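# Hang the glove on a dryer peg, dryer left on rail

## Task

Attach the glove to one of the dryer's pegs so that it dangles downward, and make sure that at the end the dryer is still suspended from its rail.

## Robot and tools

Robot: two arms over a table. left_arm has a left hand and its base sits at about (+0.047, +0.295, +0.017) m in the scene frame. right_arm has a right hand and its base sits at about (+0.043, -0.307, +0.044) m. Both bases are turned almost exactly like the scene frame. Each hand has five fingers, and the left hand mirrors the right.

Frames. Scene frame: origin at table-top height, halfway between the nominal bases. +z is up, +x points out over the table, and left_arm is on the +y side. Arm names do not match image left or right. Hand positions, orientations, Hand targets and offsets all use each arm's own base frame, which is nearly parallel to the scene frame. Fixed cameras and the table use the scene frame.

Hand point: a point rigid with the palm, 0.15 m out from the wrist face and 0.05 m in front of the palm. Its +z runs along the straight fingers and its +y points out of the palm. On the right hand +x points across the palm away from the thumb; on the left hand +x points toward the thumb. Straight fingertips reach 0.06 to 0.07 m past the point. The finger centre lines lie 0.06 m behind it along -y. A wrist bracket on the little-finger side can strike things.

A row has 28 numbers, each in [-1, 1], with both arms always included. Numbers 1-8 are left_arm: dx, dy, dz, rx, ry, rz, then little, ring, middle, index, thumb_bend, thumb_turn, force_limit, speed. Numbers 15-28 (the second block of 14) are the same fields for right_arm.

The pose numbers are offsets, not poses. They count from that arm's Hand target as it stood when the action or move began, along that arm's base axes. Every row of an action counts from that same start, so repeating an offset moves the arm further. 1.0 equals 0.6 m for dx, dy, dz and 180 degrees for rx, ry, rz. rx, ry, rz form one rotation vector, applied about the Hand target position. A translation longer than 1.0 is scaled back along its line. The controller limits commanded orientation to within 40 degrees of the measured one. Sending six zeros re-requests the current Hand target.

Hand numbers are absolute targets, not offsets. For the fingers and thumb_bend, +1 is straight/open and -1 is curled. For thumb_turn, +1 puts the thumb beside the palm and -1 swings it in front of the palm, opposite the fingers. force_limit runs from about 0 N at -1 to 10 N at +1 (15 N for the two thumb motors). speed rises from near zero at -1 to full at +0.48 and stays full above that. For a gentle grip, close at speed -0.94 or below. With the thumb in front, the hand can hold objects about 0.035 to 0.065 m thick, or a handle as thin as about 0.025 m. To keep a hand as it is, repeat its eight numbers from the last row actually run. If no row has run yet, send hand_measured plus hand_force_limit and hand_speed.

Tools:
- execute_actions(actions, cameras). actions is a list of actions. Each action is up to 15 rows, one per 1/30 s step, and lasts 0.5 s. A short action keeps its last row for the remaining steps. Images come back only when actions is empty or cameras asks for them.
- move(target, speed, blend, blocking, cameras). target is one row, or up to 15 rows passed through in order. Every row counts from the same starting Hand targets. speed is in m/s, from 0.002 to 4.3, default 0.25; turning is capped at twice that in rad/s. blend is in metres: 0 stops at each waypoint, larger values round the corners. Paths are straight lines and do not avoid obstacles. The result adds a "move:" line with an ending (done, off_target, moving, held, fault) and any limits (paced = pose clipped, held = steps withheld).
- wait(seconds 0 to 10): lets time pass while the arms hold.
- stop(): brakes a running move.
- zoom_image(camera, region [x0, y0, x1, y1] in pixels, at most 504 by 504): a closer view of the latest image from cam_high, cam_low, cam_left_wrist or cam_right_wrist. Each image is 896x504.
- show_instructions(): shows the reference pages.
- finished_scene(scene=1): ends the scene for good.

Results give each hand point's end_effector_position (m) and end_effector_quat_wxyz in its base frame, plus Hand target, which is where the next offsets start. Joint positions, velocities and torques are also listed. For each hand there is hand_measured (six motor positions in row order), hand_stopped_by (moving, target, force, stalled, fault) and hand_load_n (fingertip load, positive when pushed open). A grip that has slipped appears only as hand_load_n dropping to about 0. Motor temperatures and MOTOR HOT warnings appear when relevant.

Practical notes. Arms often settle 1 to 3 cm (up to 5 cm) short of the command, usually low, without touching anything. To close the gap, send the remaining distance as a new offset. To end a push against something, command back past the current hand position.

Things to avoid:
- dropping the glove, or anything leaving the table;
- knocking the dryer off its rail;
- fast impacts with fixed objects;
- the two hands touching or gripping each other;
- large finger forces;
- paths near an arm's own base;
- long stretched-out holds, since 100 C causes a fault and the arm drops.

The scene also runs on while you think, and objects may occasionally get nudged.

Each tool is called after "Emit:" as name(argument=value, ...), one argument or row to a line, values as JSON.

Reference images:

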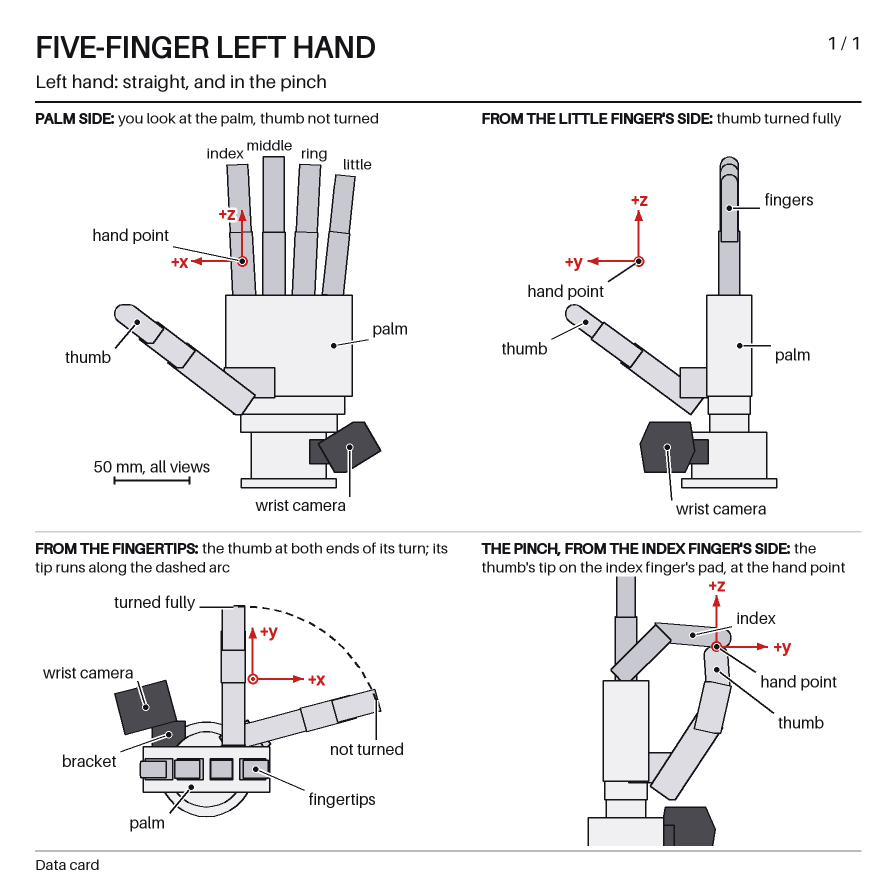

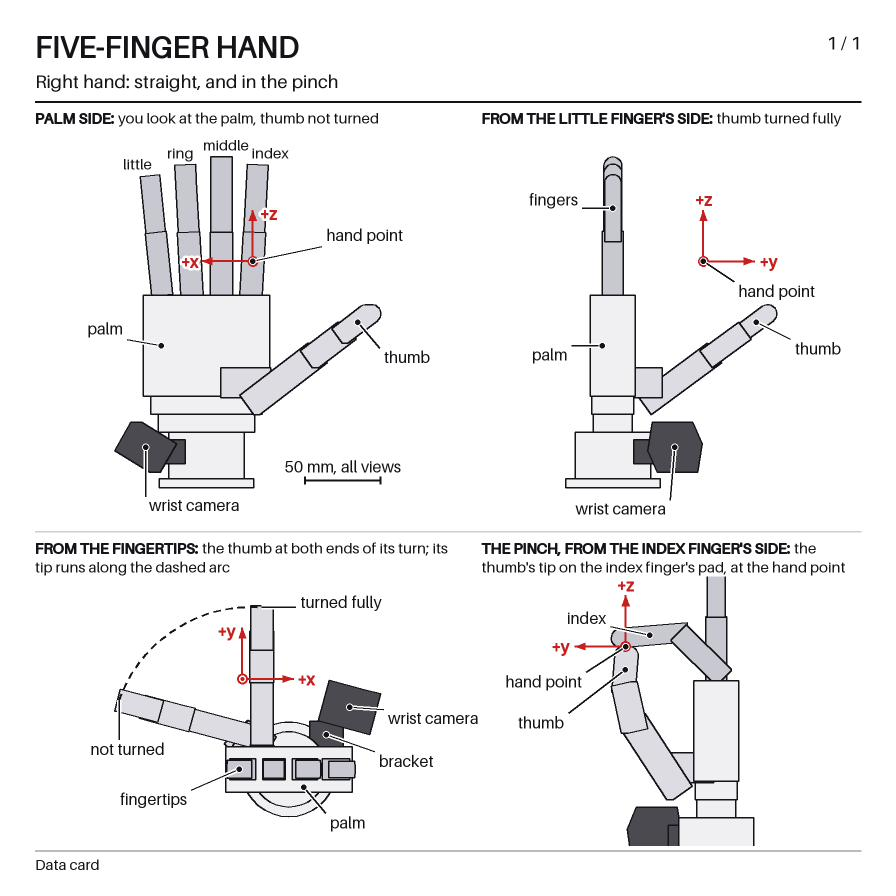

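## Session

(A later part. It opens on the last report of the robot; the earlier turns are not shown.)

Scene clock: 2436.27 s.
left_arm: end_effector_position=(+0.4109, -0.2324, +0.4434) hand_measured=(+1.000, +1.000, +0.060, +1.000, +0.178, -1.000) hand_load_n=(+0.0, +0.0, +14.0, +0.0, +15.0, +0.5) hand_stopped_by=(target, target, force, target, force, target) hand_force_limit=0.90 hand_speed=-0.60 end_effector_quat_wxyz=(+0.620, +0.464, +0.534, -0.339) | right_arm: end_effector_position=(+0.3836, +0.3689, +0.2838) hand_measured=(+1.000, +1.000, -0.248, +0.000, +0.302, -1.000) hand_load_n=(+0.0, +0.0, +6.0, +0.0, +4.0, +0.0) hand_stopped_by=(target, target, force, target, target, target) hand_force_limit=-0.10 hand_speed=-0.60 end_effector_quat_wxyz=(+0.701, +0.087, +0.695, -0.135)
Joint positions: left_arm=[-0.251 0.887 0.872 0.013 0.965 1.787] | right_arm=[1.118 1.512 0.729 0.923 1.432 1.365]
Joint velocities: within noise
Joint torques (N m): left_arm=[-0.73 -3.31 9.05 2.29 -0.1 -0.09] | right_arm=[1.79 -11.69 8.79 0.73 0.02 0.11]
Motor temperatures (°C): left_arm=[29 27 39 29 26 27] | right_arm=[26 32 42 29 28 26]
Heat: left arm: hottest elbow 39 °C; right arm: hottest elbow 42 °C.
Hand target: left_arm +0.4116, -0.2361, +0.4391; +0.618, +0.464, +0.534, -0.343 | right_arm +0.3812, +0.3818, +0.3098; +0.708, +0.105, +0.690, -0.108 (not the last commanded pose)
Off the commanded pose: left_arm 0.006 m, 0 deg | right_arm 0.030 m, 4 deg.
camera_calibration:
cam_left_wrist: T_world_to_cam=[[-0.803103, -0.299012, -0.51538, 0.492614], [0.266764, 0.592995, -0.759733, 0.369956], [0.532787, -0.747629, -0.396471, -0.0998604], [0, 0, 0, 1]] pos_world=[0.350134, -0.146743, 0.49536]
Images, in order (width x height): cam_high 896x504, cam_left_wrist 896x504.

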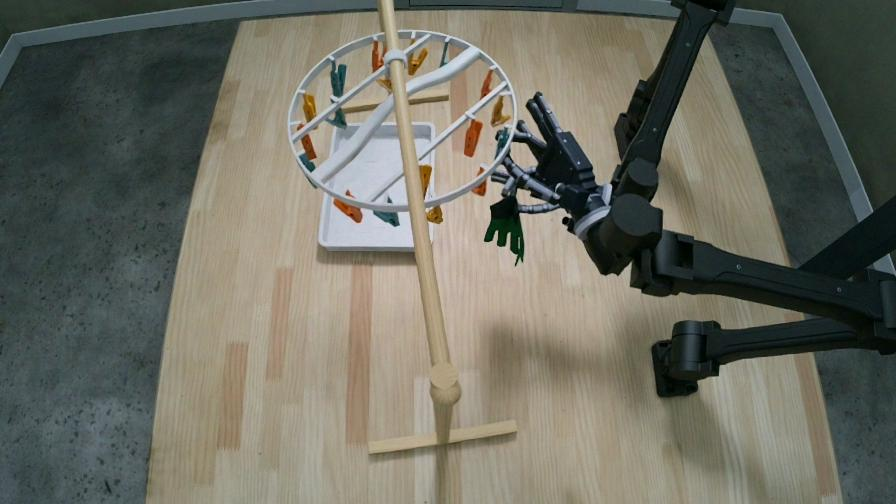

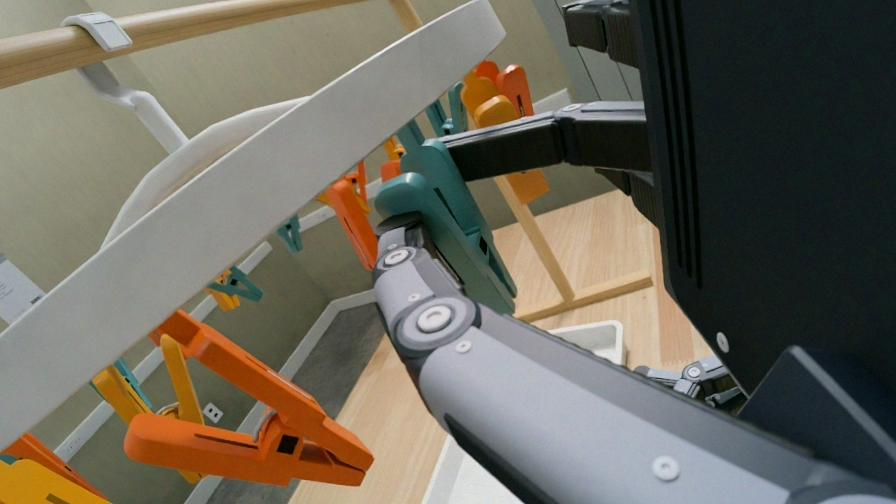

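Emit:
move(
  target=[0,0,0,0,0,0,1,1,0.05,1,0.1,-1,0.9,-0.6,-0.08,-0.2,-0.02,0,0,0,1,1,-0.5,0.0,0.3,-1,-0.1,-0.6],
  speed=0.08,
)

Emit:
move(
  target=[
    [-0.0102,-0.0315,0,0,0,0.0389,1,1,0.05,1,0.1,-1,0.9,-0.6,0,0,0,0,0,0,1,1,-0.5,0.0,0.3,-1,-0.1,-0.6],
    [-0.0163,-0.064,0,0,0,0.0778,1,1,0.05,1,0.1,-1,0.9,-0.6,0,0,0,0,0,0,1,1,-0.5,0.0,0.3,-1,-0.1,-0.6],
  ],
  speed=0.04,
  blend=0.005,
  cameras=["all"],
)

Scene clock: 2459.33 s.
left_arm: end_effector_position=(+0.4109, -0.2324, +0.4434) hand_measured=(+1.000, +1.000, +0.060, +1.000, +0.178, -1.000) hand_load_n=(+0.0, +0.0, +14.0, +0.0, +15.0, +0.5) hand_stopped_by=(target, target, force, target, force, target) hand_force_limit=0.90 hand_speed=-0.60 end_effector_quat_wxyz=(+0.620, +0.464, +0.534, -0.339) | right_arm: end_effector_position=(+0.3326, +0.2677, +0.2984) hand_measured=(+1.000, +1.000, -0.248, +0.000, +0.302, -1.000) hand_load_n=(+0.0, +0.0, +6.0, +0.0, +3.5, +0.0) hand_stopped_by=(target, target, force, target, target, target) hand_force_limit=-0.10 hand_speed=-0.60 end_effector_quat_wxyz=(+0.709, +0.100, +0.690, -0.110)
Joint positions: left_arm=[-0.251 0.887 0.872 0.013 0.965 1.787] | right_arm=[1.118 1.182 0.444 0.92 1.414 1.382]
Joint torques (N m): left_arm=[-0.67 -3.37 9.05 2.32 -0.11 -0.09] | right_arm=[-0.32 -6.3 5.31 0.44 -0.24 0.16]
Heat: left arm: hottest elbow 39 °C; right arm: hottest elbow 41 °C.
Hand target: left_arm +0.4116, -0.2361, +0.4391; +0.618, +0.464, +0.534, -0.343 | right_arm +0.3332, +0.2618, +0.2979; +0.708, +0.105, +0.690, -0.108
Off the commanded pose: left_arm 0.006 m, 0 deg | right_arm 0.006 m, 1 deg.
move: done

Scene clock: 2462.87 s.
left_arm: end_effector_position=(+0.4051, -0.2725, +0.4391) hand_measured=(+1.000, +1.000, +0.060, +1.000, +0.178, -1.000) hand_load_n=(+0.0, +0.0, +13.5, +0.0, +15.0, +0.5) hand_stopped_by=(target, target, force, target, force, target) hand_force_limit=0.90 hand_speed=-0.60 end_effector_quat_wxyz=(+0.656, +0.396, +0.586, -0.261) | right_arm: end_effector_position=(+0.3326, +0.2677, +0.2983) hand_measured=(+1.000, +1.000, -0.248, +0.000, +0.302, -1.000) hand_load_n=(+0.0, +0.0, +6.0, +0.0, +3.5, +0.5) hand_stopped_by=(target, target, force, target, target, target) hand_force_limit=-0.10 hand_speed=-0.60 end_effector_quat_wxyz=(+0.708, +0.100, +0.690, -0.110)
Joint positions: left_arm=[-0.55 0.865 0.85 0.013 0.424 1.787] | right_arm=[1.118 1.182 0.444 0.916 1.414 1.385]
Joint torques (N m): left_arm=[-0.79 -4.25 9.68 1.96 -0.16 -0.11] | right_arm=[-0.79 -6.24 5.37 0.62 -0.21 0.17]
Heat: left arm: hottest elbow 39 °C; right arm: hottest elbow 41 °C.
Hand target: left_arm +0.4018, -0.2743, +0.4393; +0.656, +0.395, +0.586, -0.265 | right_arm +0.3332, +0.2618, +0.2978; +0.708, +0.105, +0.690, -0.108
Off the commanded pose: left_arm 0.004 m, 0 deg | right_arm 0.006 m, 1 deg.
move: done
camera_calibration:
cam_left_wrist: T_world_to_cam=[[-0.707362, -0.482977, -0.516112, 0.385183], [0.11645, 0.640554, -0.759032, 0.465538], [0.697193, -0.597012, -0.396861, -0.153945], [0, 0, 0, 1]] pos_world=[0.325581, -0.204075, 0.491061]
cam_right_wrist: T_world_to_cam=[[0.308909, 0.913636, -0.26428, -0.270471], [-0.466273, 0.387665, 0.795176, -0.187847], [0.828954, -0.122411, 0.545757, -0.289567], [0, 0, 0, 1]] pos_world=[0.236001, 0.284487, 0.235925]

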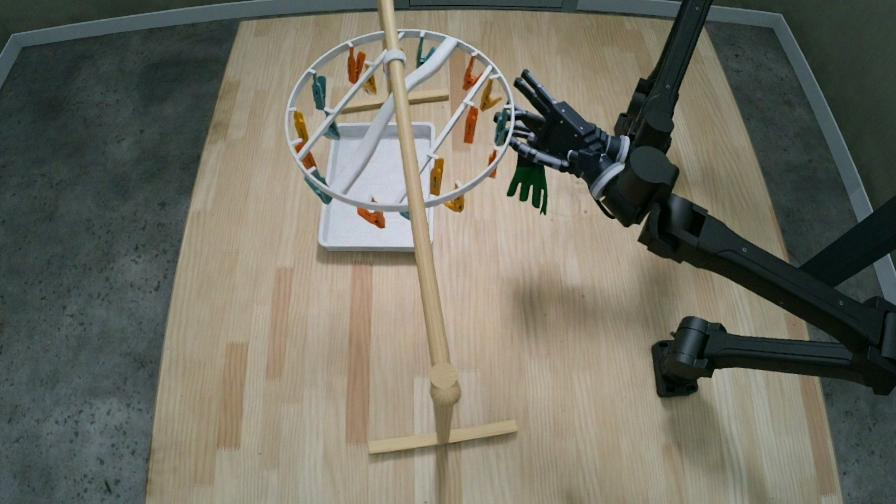

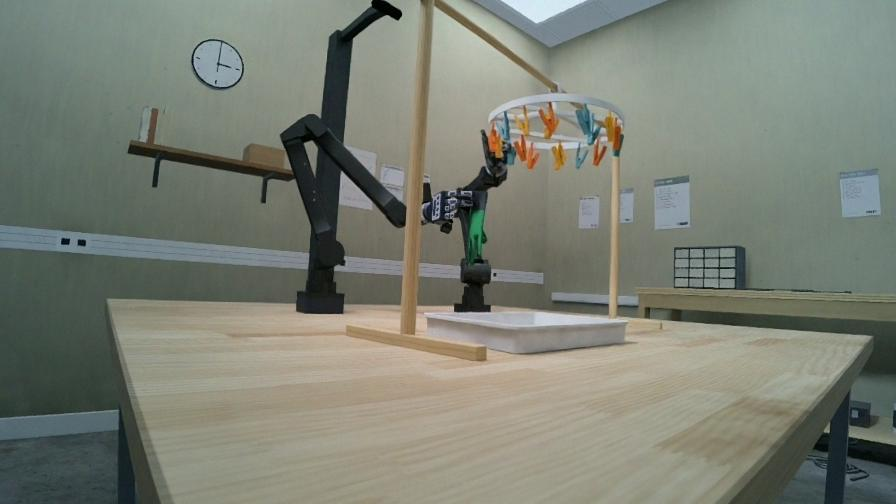

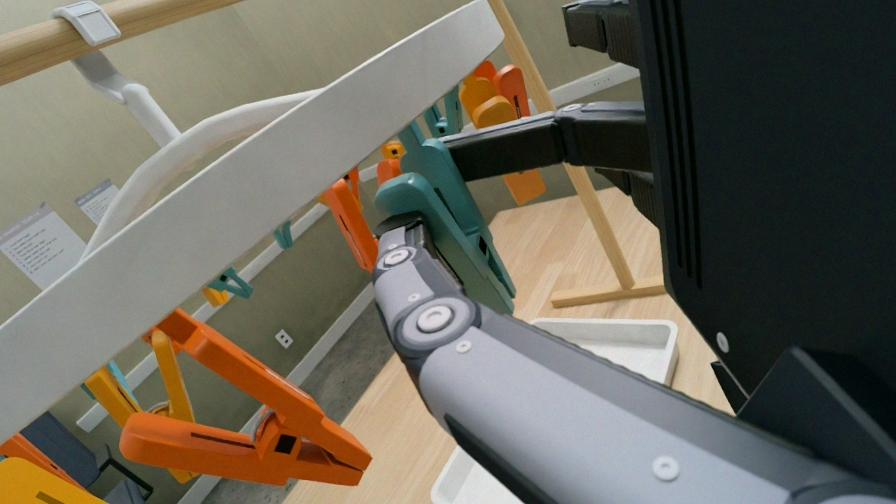

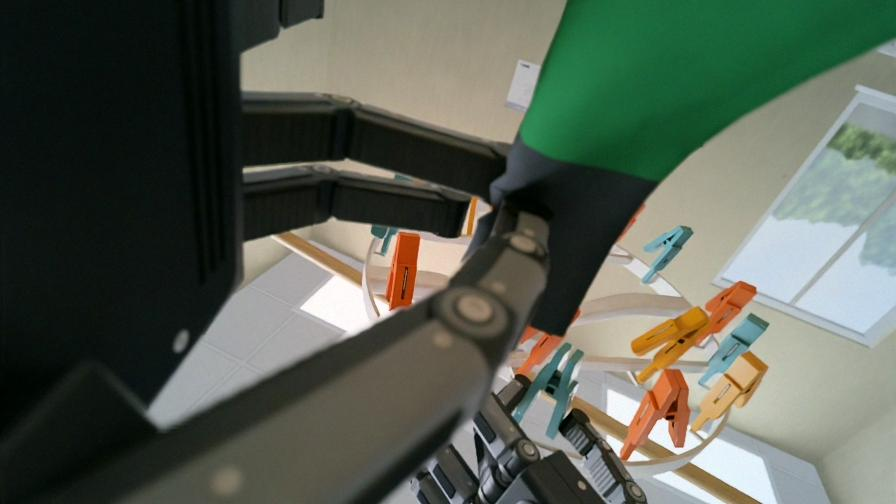

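Emit:
move(
  target=[
    [-0.0022,-0.033,0,0,0,0.0389,1,1,0.05,1,0.1,-1,0.9,-0.6,0,0,0,0,0,0,1,1,-0.5,0.0,0.3,-1,-0.1,-0.6],
    [-0.0002,-0.066,0,0,0,0.0778,1,1,0.05,1,0.1,-1,0.9,-0.6,0,0,0,0,0,0,1,1,-0.5,0.0,0.3,-1,-0.1,-0.6],
  ],
  speed=0.04,
  blend=0.005,
  cameras=["all"],
)

Emit:
zoom_image(
  camera="cam_right_wrist",
  region=[400, 140, 700, 500],
)

Emit:
zoom_image(
  camera="cam_high",
  region=[480, 90, 580, 210],
)

Scene clock: 2473.70 s.
left_arm: end_effector_position=(+0.4032, -0.2991, +0.4236) hand_measured=(+1.000, +1.000, +0.060, +1.000, +0.178, -1.000) hand_load_n=(+0.0, +0.0, +14.0, +0.0, +14.5, +2.0) hand_stopped_by=(target, target, force, target, force, target) hand_force_limit=0.90 hand_speed=-0.60 end_effector_quat_wxyz=(+0.679, +0.319, +0.639, -0.170) | right_arm: end_effector_position=(+0.3326, +0.2677, +0.2983) hand_measured=(+1.000, +1.000, -0.248, +0.000, +0.302, -1.000) hand_load_n=(+0.0, +0.0, +6.0, +0.0, +3.5, +0.5) hand_stopped_by=(target, target, force, target, target, target) hand_force_limit=-0.10 hand_speed=-0.60 end_effector_quat_wxyz=(+0.708, +0.100, +0.690, -0.110)
Joint positions: left_arm=[-0.805 0.941 0.861 0.061 -0.097 1.787] | right_arm=[1.118 1.182 0.444 0.916 1.414 1.385]
Joint torques (N m): left_arm=[-1.85 -3.55 13.01 1.95 0.25 -0.1] | right_arm=[-0.85 -6.59 5.33 0.57 -0.23 0.13]
Heat: left arm: hottest elbow 39 °C; right arm: hottest elbow 41 °C.
Hand target: left_arm +0.4016, -0.3140, +0.4393; +0.683, +0.321, +0.630, -0.183 | right_arm +0.3332, +0.2618, +0.2978; +0.708, +0.105, +0.690, -0.108
Off the commanded pose: left_arm 0.022 m, 2 deg | right_arm 0.006 m, 1 deg.
move: off_target (left_arm)
camera_calibration:
cam_left_wrist: T_world_to_cam=[[-0.5618, -0.644785, -0.518298, 0.256841], [-0.0642823, 0.658644, -0.749704, 0.545409], [0.824772, -0.387866, -0.411474, -0.1573], [0, 0, 0, 1]] pos_world=[0.309089, -0.254634, 0.47729]
cam_right_wrist: T_world_to_cam=[[0.308909, 0.913636, -0.26428, -0.270471], [-0.466273, 0.387665, 0.795176, -0.187847], [0.828954, -0.122411, 0.545757, -0.289567], [0, 0, 0, 1]] pos_world=[0.236001, 0.284487, 0.235925]

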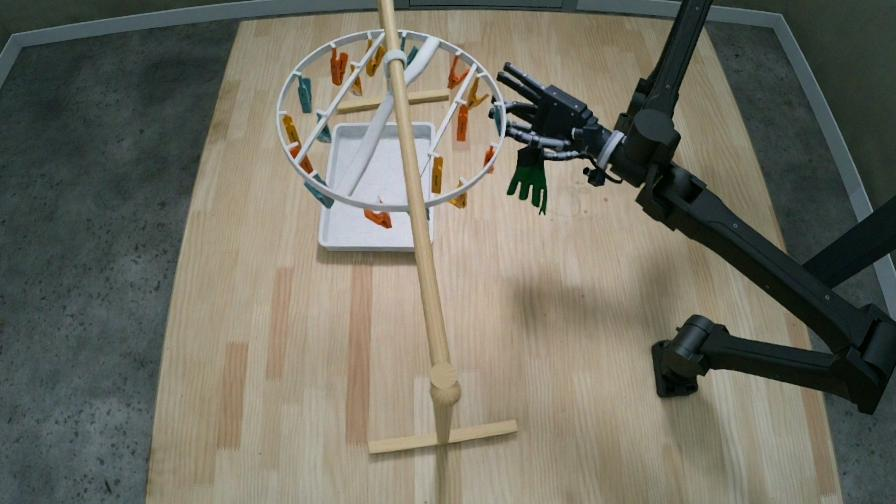

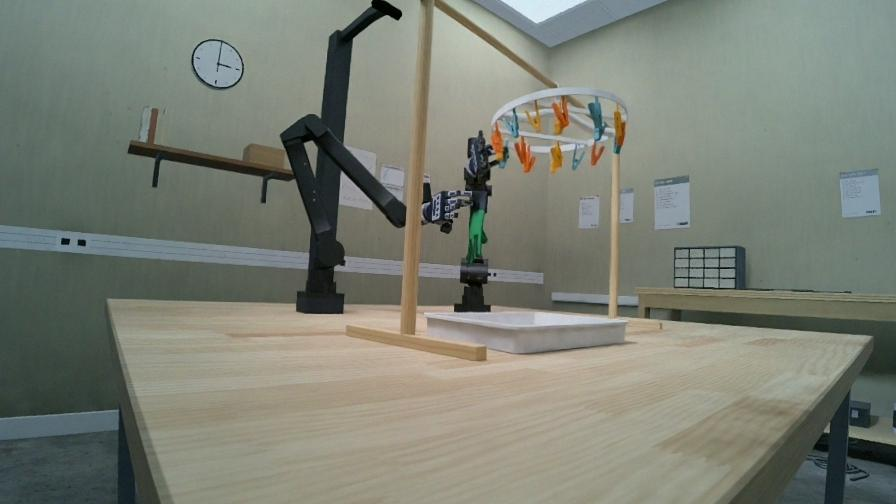

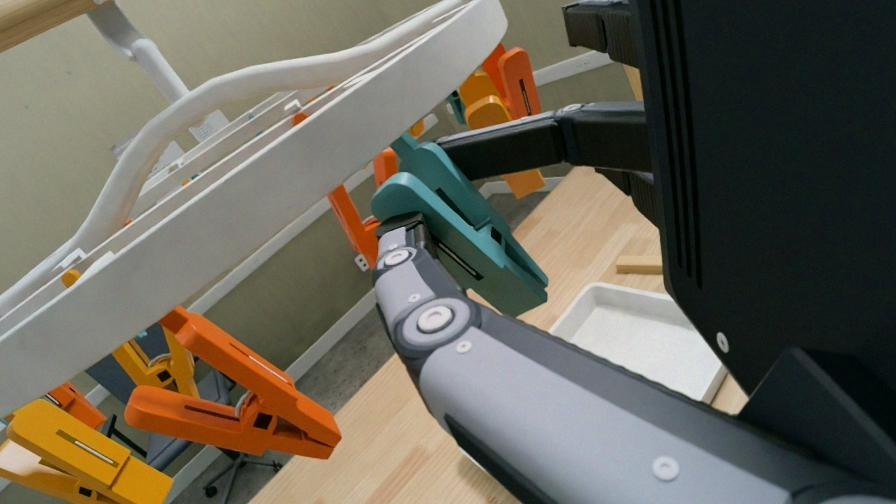

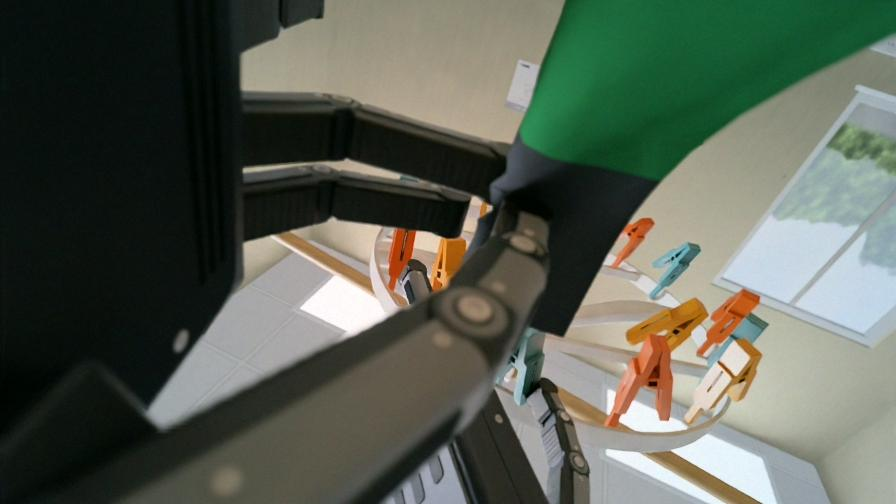

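Scaled by 1.400 from the camera's 896x504 image, which has a finer 1280x720 frame.

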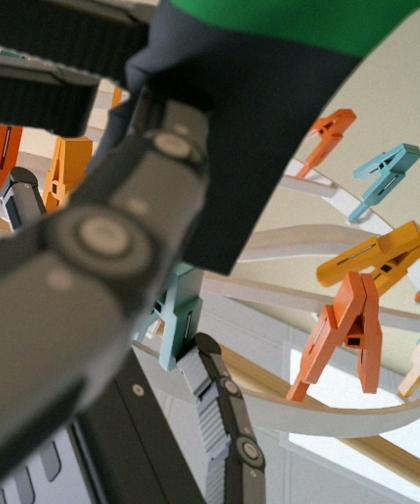

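Scaled by 4.200 from the camera's 896x504 image, which has a finer 1280x720 frame.

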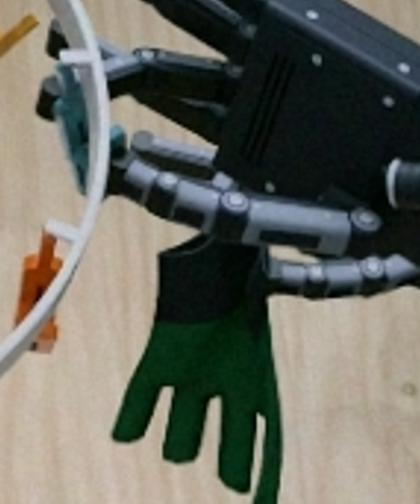

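Emit:
move(
  target=[0,0,0.03,0,0,0,1,1,0.05,1,0.1,-1,0.9,-0.6,0,0,0,0,0,0,1,1,-0.5,0.0,0.3,-1,-0.1,-0.6],
  speed=0.04,
  cameras=["cam_high","cam_left_wrist"],
)

Scene clock: 2485.20 s.
left_arm: end_effector_position=(+0.4011, -0.3036, +0.4283) hand_measured=(+1.000, +1.000, +0.060, +1.000, +0.178, -1.000) hand_load_n=(+0.0, +0.0, +13.0, +0.0, +14.0, +2.0) hand_stopped_by=(target, target, force, target, force, target) hand_force_limit=0.90 hand_speed=-0.60 end_effector_quat_wxyz=(+0.673, +0.325, +0.642, -0.171) | right_arm: end_effector_position=(+0.3326, +0.2677, +0.2983) hand_measured=(+1.000, +1.000, -0.248, +0.000, +0.302, -1.000) hand_load_n=(+0.0, +0.0, +6.0, -0.5, +3.5, +0.5) hand_stopped_by=(target, target, force, target, target, target) hand_force_limit=-0.10 hand_speed=-0.60 end_effector_quat_wxyz=(+0.708, +0.100, +0.690, -0.110)
Joint positions: left_arm=[-0.815 0.943 0.885 0.022 -0.098 1.787] | right_arm=[1.118 1.182 0.444 0.916 1.414 1.385]
Joint torques (N m): left_arm=[-0.97 -4.13 14.61 1.59 0.22 -0.1] | right_arm=[-0.62 -6.12 5.33 0.47 -0.21 0.17]
Heat: left arm: hottest elbow 40 °C; right arm: hottest elbow 40 °C.
Hand target: left_arm +0.4017, -0.3141, +0.4572; +0.683, +0.321, +0.630, -0.183 | right_arm +0.3332, +0.2618, +0.2978; +0.708, +0.105, +0.690, -0.108
Off the commanded pose: left_arm 0.031 m, 2 deg | right_arm 0.006 m, 1 deg.
move: off_target (left_arm)
camera_calibration:
cam_left_wrist: T_world_to_cam=[[-0.573487, -0.633427, -0.519503, 0.263807], [-0.0666256, 0.66811, -0.741073, 0.551911], [0.816501, -0.390383, -0.425355, -0.14679], [0, 0, 0, 1]] pos_world=[0.307915, -0.258939, 0.483617]
Images, in order (width x height): cam_high 896x504, cam_left_wrist 896x504.

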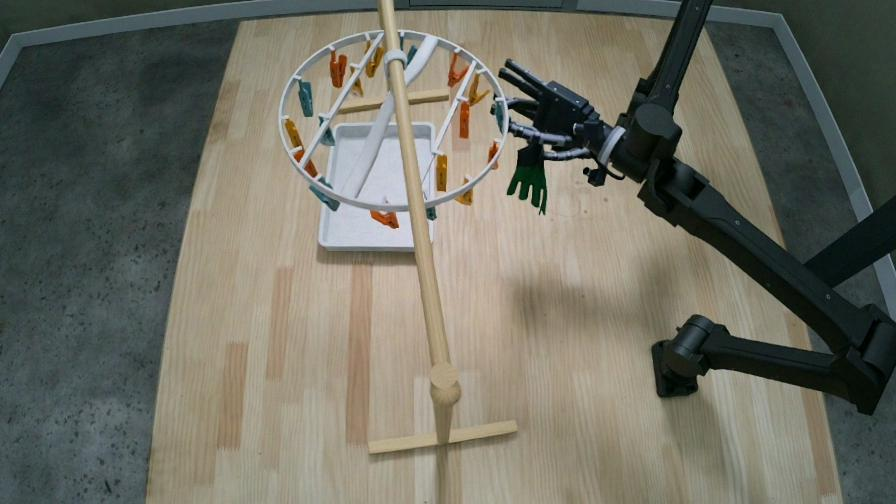

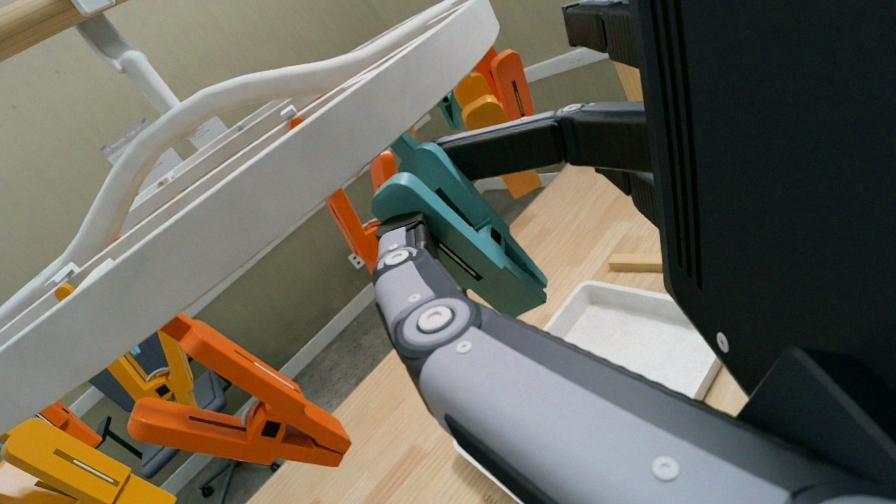

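Emit:
move(
  target=[
    [-0.0045,0.0485,0.0213,0,0,-0.0444,1,1,0.05,1,0.1,-1,0.9,-0.6,0,0,0,0,0,0,1,1,-0.5,0.0,0.3,-1,-0.1,-0.6],
  ],
  speed=0.04,
  cameras=["cam_high","cam_left_wrist"],
)

Scene clock: 2502.07 s.
left_arm: end_effector_position=(+0.3968, -0.2906, +0.4384) hand_measured=(+1.000, +1.000, +0.060, +1.000, +0.178, -1.000) hand_load_n=(+0.0, +0.0, +13.0, +0.0, +14.0, +2.0) hand_stopped_by=(target, target, force, target, force, target) hand_force_limit=0.90 hand_speed=-0.60 end_effector_quat_wxyz=(+0.651, +0.375, +0.619, -0.229) | right_arm: end_effector_position=(+0.3326, +0.2677, +0.2983) hand_measured=(+1.000, +1.000, -0.248, +0.000, +0.302, -1.000) hand_load_n=(+0.0, +0.0, +6.0, +0.0, +3.5, +0.5) hand_stopped_by=(target, target, force, target, target, target) hand_force_limit=-0.10 hand_speed=-0.60 end_effector_quat_wxyz=(+0.708, +0.100, +0.690, -0.110)
Joint positions: left_arm=[-0.683 0.88 0.89 -0.059 0.2 1.787] | right_arm=[1.118 1.182 0.444 0.916 1.414 1.385]
Joint torques (N m): left_arm=[0.73 -4.84 13.38 1.98 0.11 -0.09] | right_arm=[-0.38 -6.18 5.41 0.59 -0.25 0.16]
Heat: left arm: hottest elbow 42 °C; right arm: hottest elbow 39 °C.
Hand target: left_arm +0.3989, -0.2849, +0.4701; +0.669, +0.364, +0.606, -0.230 | right_arm +0.3332, +0.2618, +0.2978; +0.708, +0.105, +0.690, -0.108
Off the commanded pose: left_arm 0.032 m, 3 deg | right_arm 0.006 m, 1 deg.
move: off_target (left_arm)
camera_calibration:
cam_left_wrist: T_world_to_cam=[[-0.679549, -0.52939, -0.507896, 0.342107], [0.0307541, 0.671141, -0.740692, 0.512368], [0.732985, -0.518956, -0.439793, -0.131926], [0, 0, 0, 1]] pos_world=[0.313421, -0.231227, 0.495241]
Images, in order (width x height): cam_high 896x504, cam_left_wrist 896x504.

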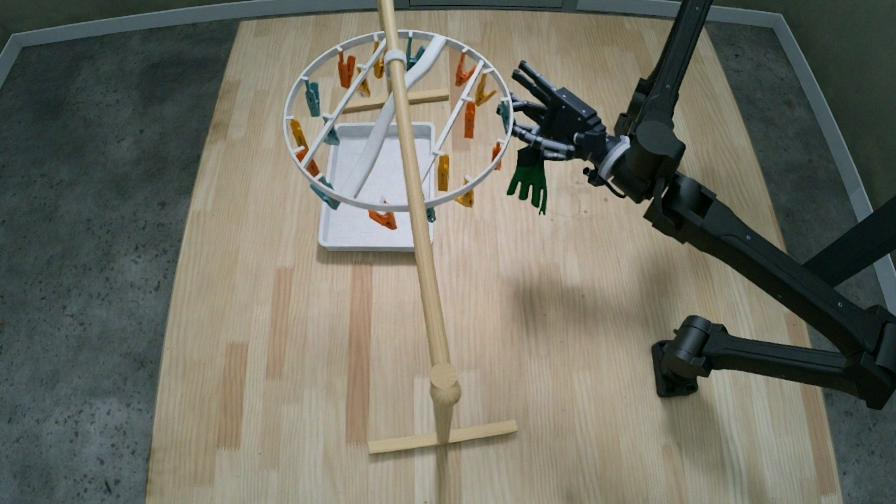

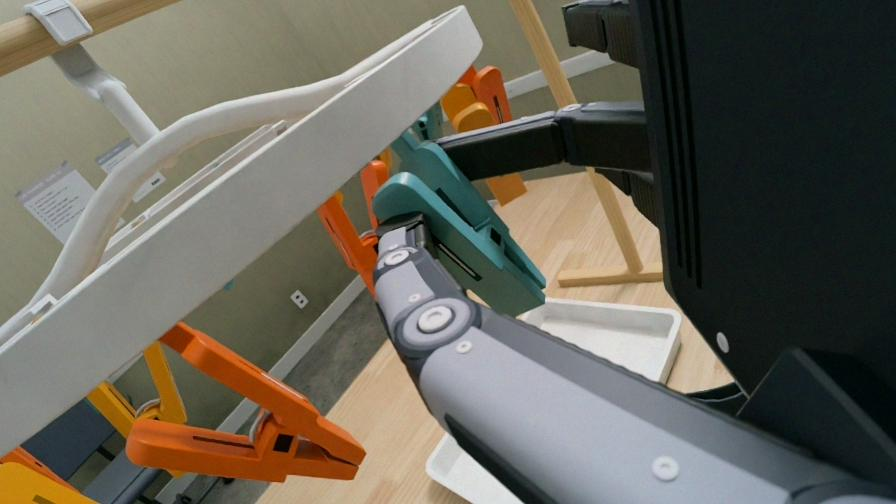

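Emit:
move(
  target=[0,0,-0.045,0,0,0,1,1,0.05,1,0.1,-1,0.9,-0.6,0,0,0,0,0,0,1,1,-0.5,0.0,0.3,-1,-0.1,-0.6],
  speed=0.03,
  cameras=["all"],
)

Scene clock: 2533.07 s.
left_arm: end_effector_position=(+0.3980, -0.2896, +0.4406) hand_measured=(+1.000, +1.000, +0.060, +1.000, +0.178, -1.000) hand_load_n=(+0.0, +0.0, +13.0, +0.0, +13.5, +1.5) hand_stopped_by=(target, target, force, target, force, target) hand_force_limit=0.90 hand_speed=-0.60 end_effector_quat_wxyz=(+0.663, +0.371, +0.609, -0.230) | right_arm: end_effector_position=(+0.3326, +0.2677, +0.2983) hand_measured=(+1.000, +1.000, -0.248, +0.000, +0.302, -1.000) hand_load_n=(+0.0, +0.0, +6.0, +0.0, +4.0, +0.5) hand_stopped_by=(target, target, force, target, target, target) hand_force_limit=-0.10 hand_speed=-0.60 end_effector_quat_wxyz=(+0.708, +0.100, +0.690, -0.110)
Joint positions: left_arm=[-0.679 0.879 0.871 -0.009 0.203 1.787] | right_arm=[1.118 1.182 0.444 0.916 1.414 1.385]
Joint torques (N m): left_arm=[0.79 -4.6 9.28 2.63 0.02 -0.09] | right_arm=[-0.26 -6.07 5.38 0.47 -0.24 0.17]
Heat: left arm: hottest elbow 42 °C; right arm: hottest elbow 39 °C.
Hand target: left_arm +0.3990, -0.2850, +0.4430; +0.669, +0.364, +0.606, -0.230 | right_arm +0.3332, +0.2618, +0.2978; +0.708, +0.105, +0.690, -0.108
Off the commanded pose: left_arm 0.005 m, 1 deg | right_arm 0.006 m, 1 deg.
move: done
camera_calibration:
cam_left_wrist: T_world_to_cam=[[-0.665753, -0.540969, -0.513932, 0.338373], [0.048798, 0.655718, -0.753427, 0.507269], [0.744575, -0.526675, -0.410148, -0.151176], [0, 0, 0, 1]] pos_world=[0.31308, -0.229197, 0.494086]
cam_right_wrist: T_world_to_cam=[[0.308909, 0.913636, -0.26428, -0.270471], [-0.466273, 0.387665, 0.795176, -0.187847], [0.828954, -0.122411, 0.545757, -0.289567], [0, 0, 0, 1]] pos_world=[0.236001, 0.284487, 0.235925]

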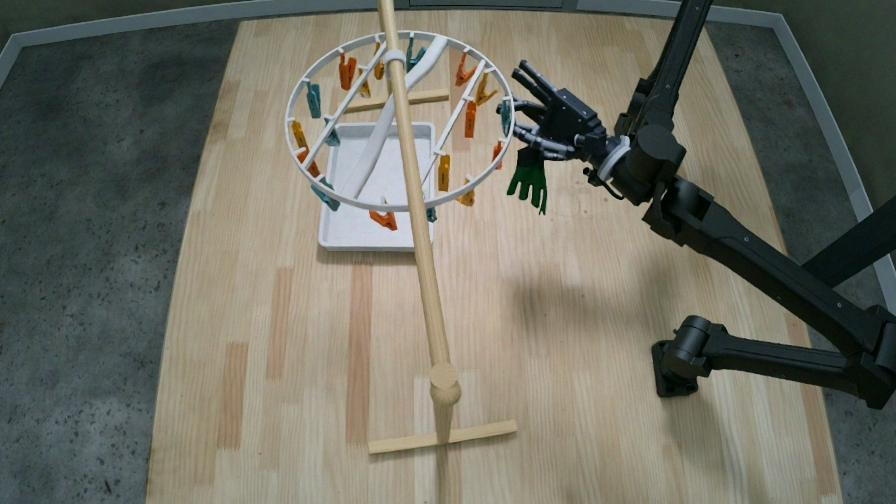

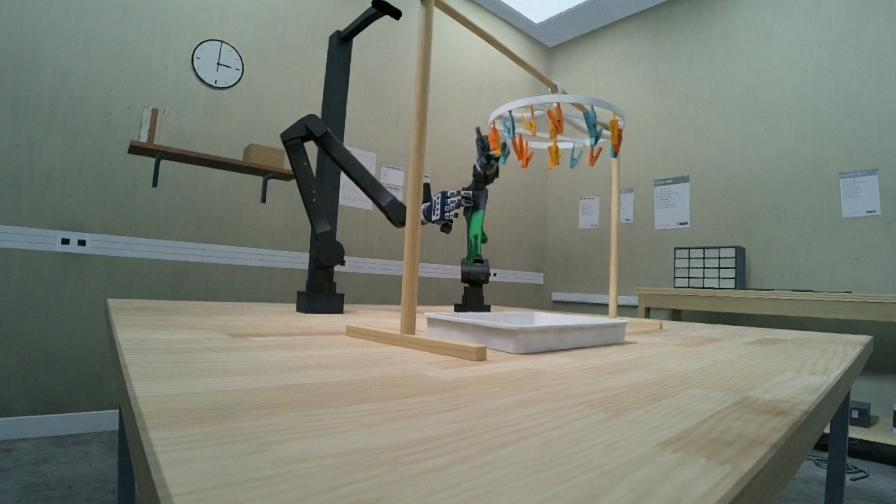

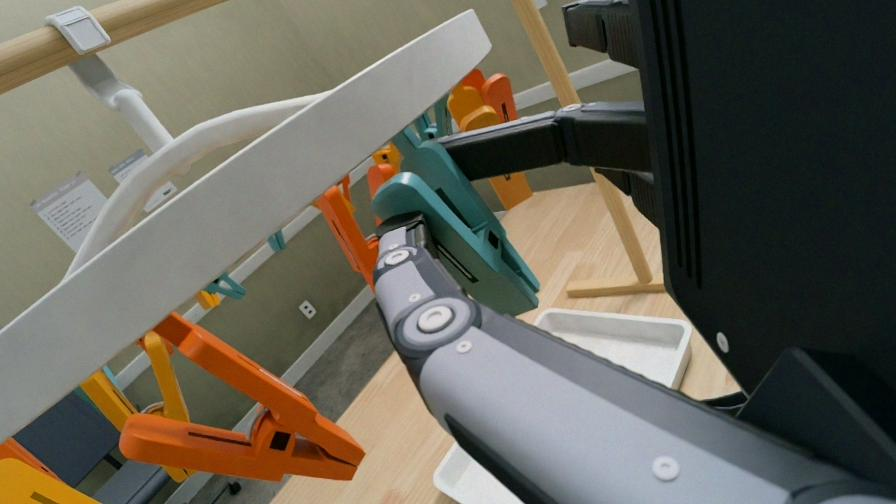

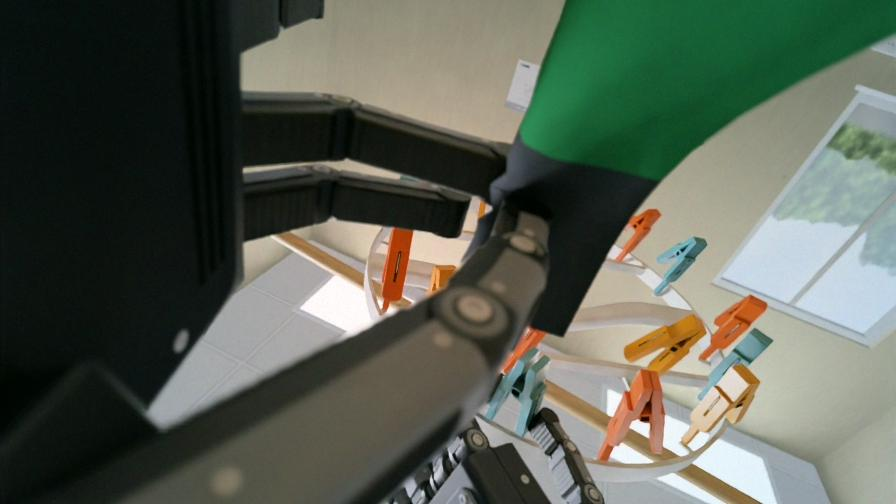

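Emit:
zoom_image(
  camera="cam_left_wrist",
  region=[340, 120, 600, 360],
)

Emit:
zoom_image(
  camera="cam_right_wrist",
  region=[380, 300, 640, 504],
)

Emit:
zoom_image(
  camera="cam_high",
  region=[440, 40, 660, 230],
)

Emit:
zoom_image(
  camera="cam_low",
  region=[390, 80, 640, 290],
)

Scaled by 1.938 from the camera's 896x504 image, which has a finer 1280x720 frame.

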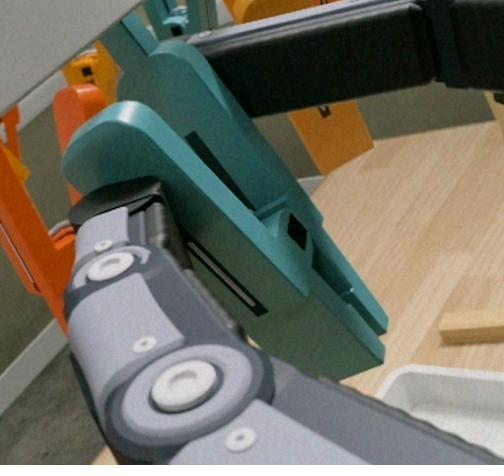

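Scaled by 1.938 from the camera's 896x504 image, which has a finer 1280x720 frame.

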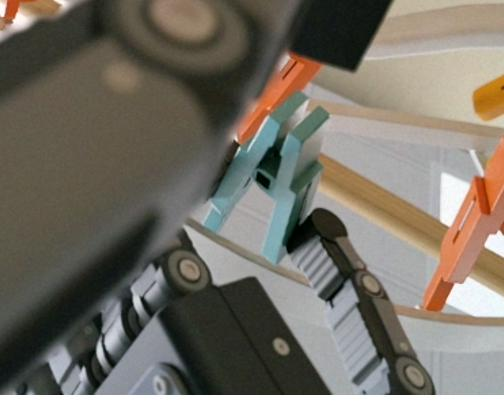

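Scaled by 2.291 from the camera's 896x504 image, which has a finer 1280x720 frame.

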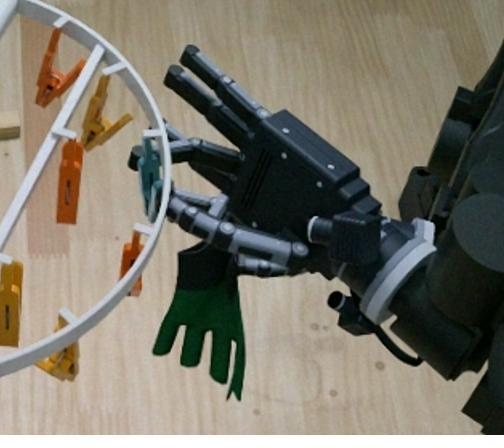

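Scaled by 2.016 from the camera's 896x504 image, which has a finer 1280x720 frame.

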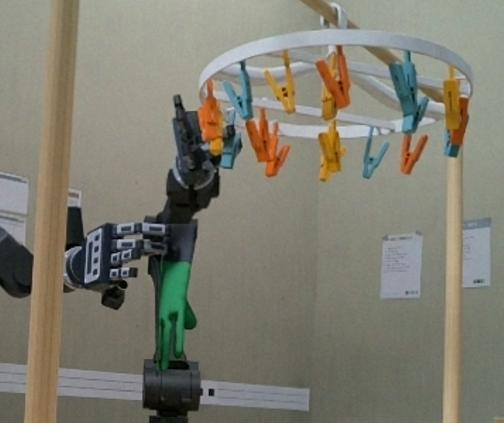

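Emit:
zoom_image(
  camera="cam_right_wrist",
  region=[500, 330, 570, 400],
)

Emit:
zoom_image(
  camera="cam_left_wrist",
  region=[480, 250, 560, 330],
)

Scaled by 7.200 from the camera's 896x504 image, which has a finer 1280x720 frame.

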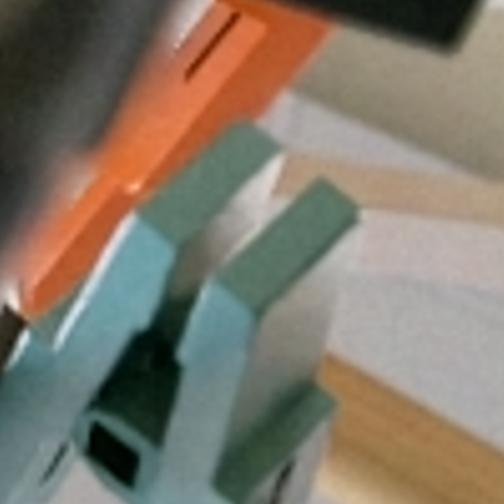

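Scaled by 6.300 from the camera's 896x504 image, which has a finer 1280x720 frame.

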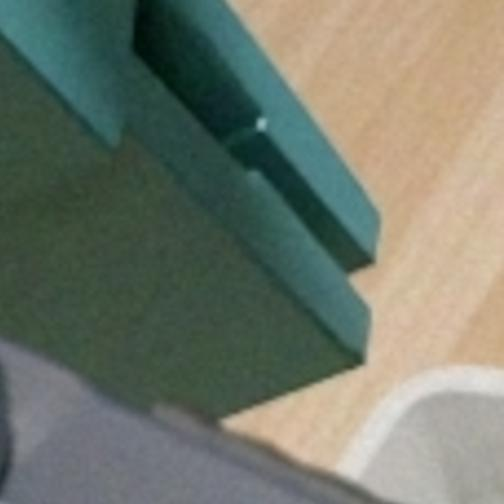

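Emit:
zoom_image(
  camera="cam_high",
  region=[490, 90, 590, 190],
)

Emit:
zoom_image(
  camera="cam_right_wrist",
  region=[440, 130, 680, 370],
)

Emit:
zoom_image(
  camera="cam_low",
  region=[420, 160, 520, 260],
)

Scaled by 5.040 from the camera's 896x504 image, which has a finer 1280x720 frame.

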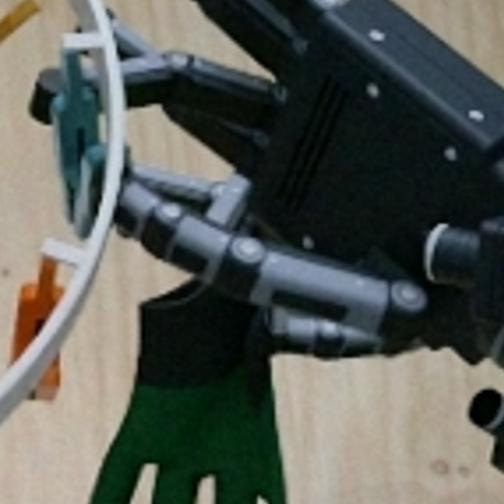

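Scaled by 2.100 from the camera's 896x504 image, which has a finer 1280x720 frame.

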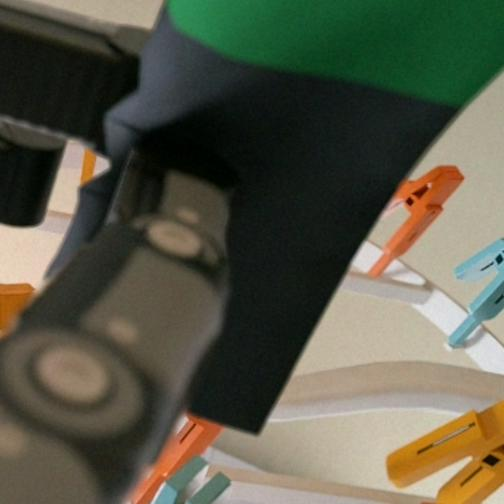

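Scaled by 5.040 from the camera's 896x504 image, which has a finer 1280x720 frame.

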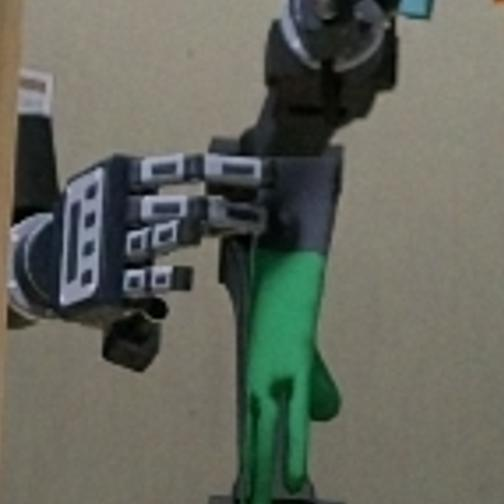

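Emit:
zoom_image(
  camera="cam_low",
  region=[450, 180, 500, 220],
)

Emit:
zoom_image(
  camera="cam_high",
  region=[505, 130, 555, 180],
)

Scaled by 10.080 from the camera's 896x504 image, which has a finer 1280x720 frame.

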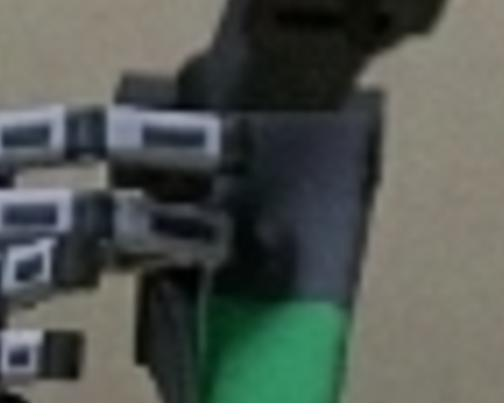

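Scaled by 10.080 from the camera's 896x504 image, which has a finer 1280x720 frame.

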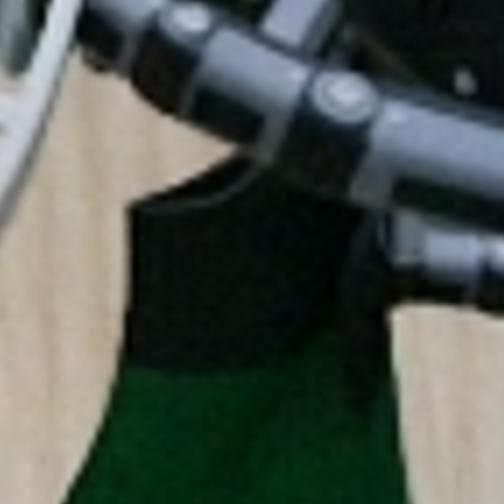

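Emit:
zoom_image(
  camera="cam_high",
  region=[530, 135, 590, 170],
)

Scaled by 8.400 from the camera's 896x504 image, which has a finer 1280x720 frame.

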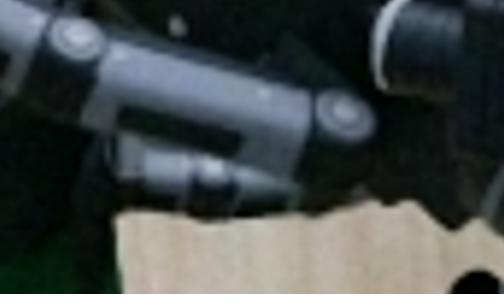

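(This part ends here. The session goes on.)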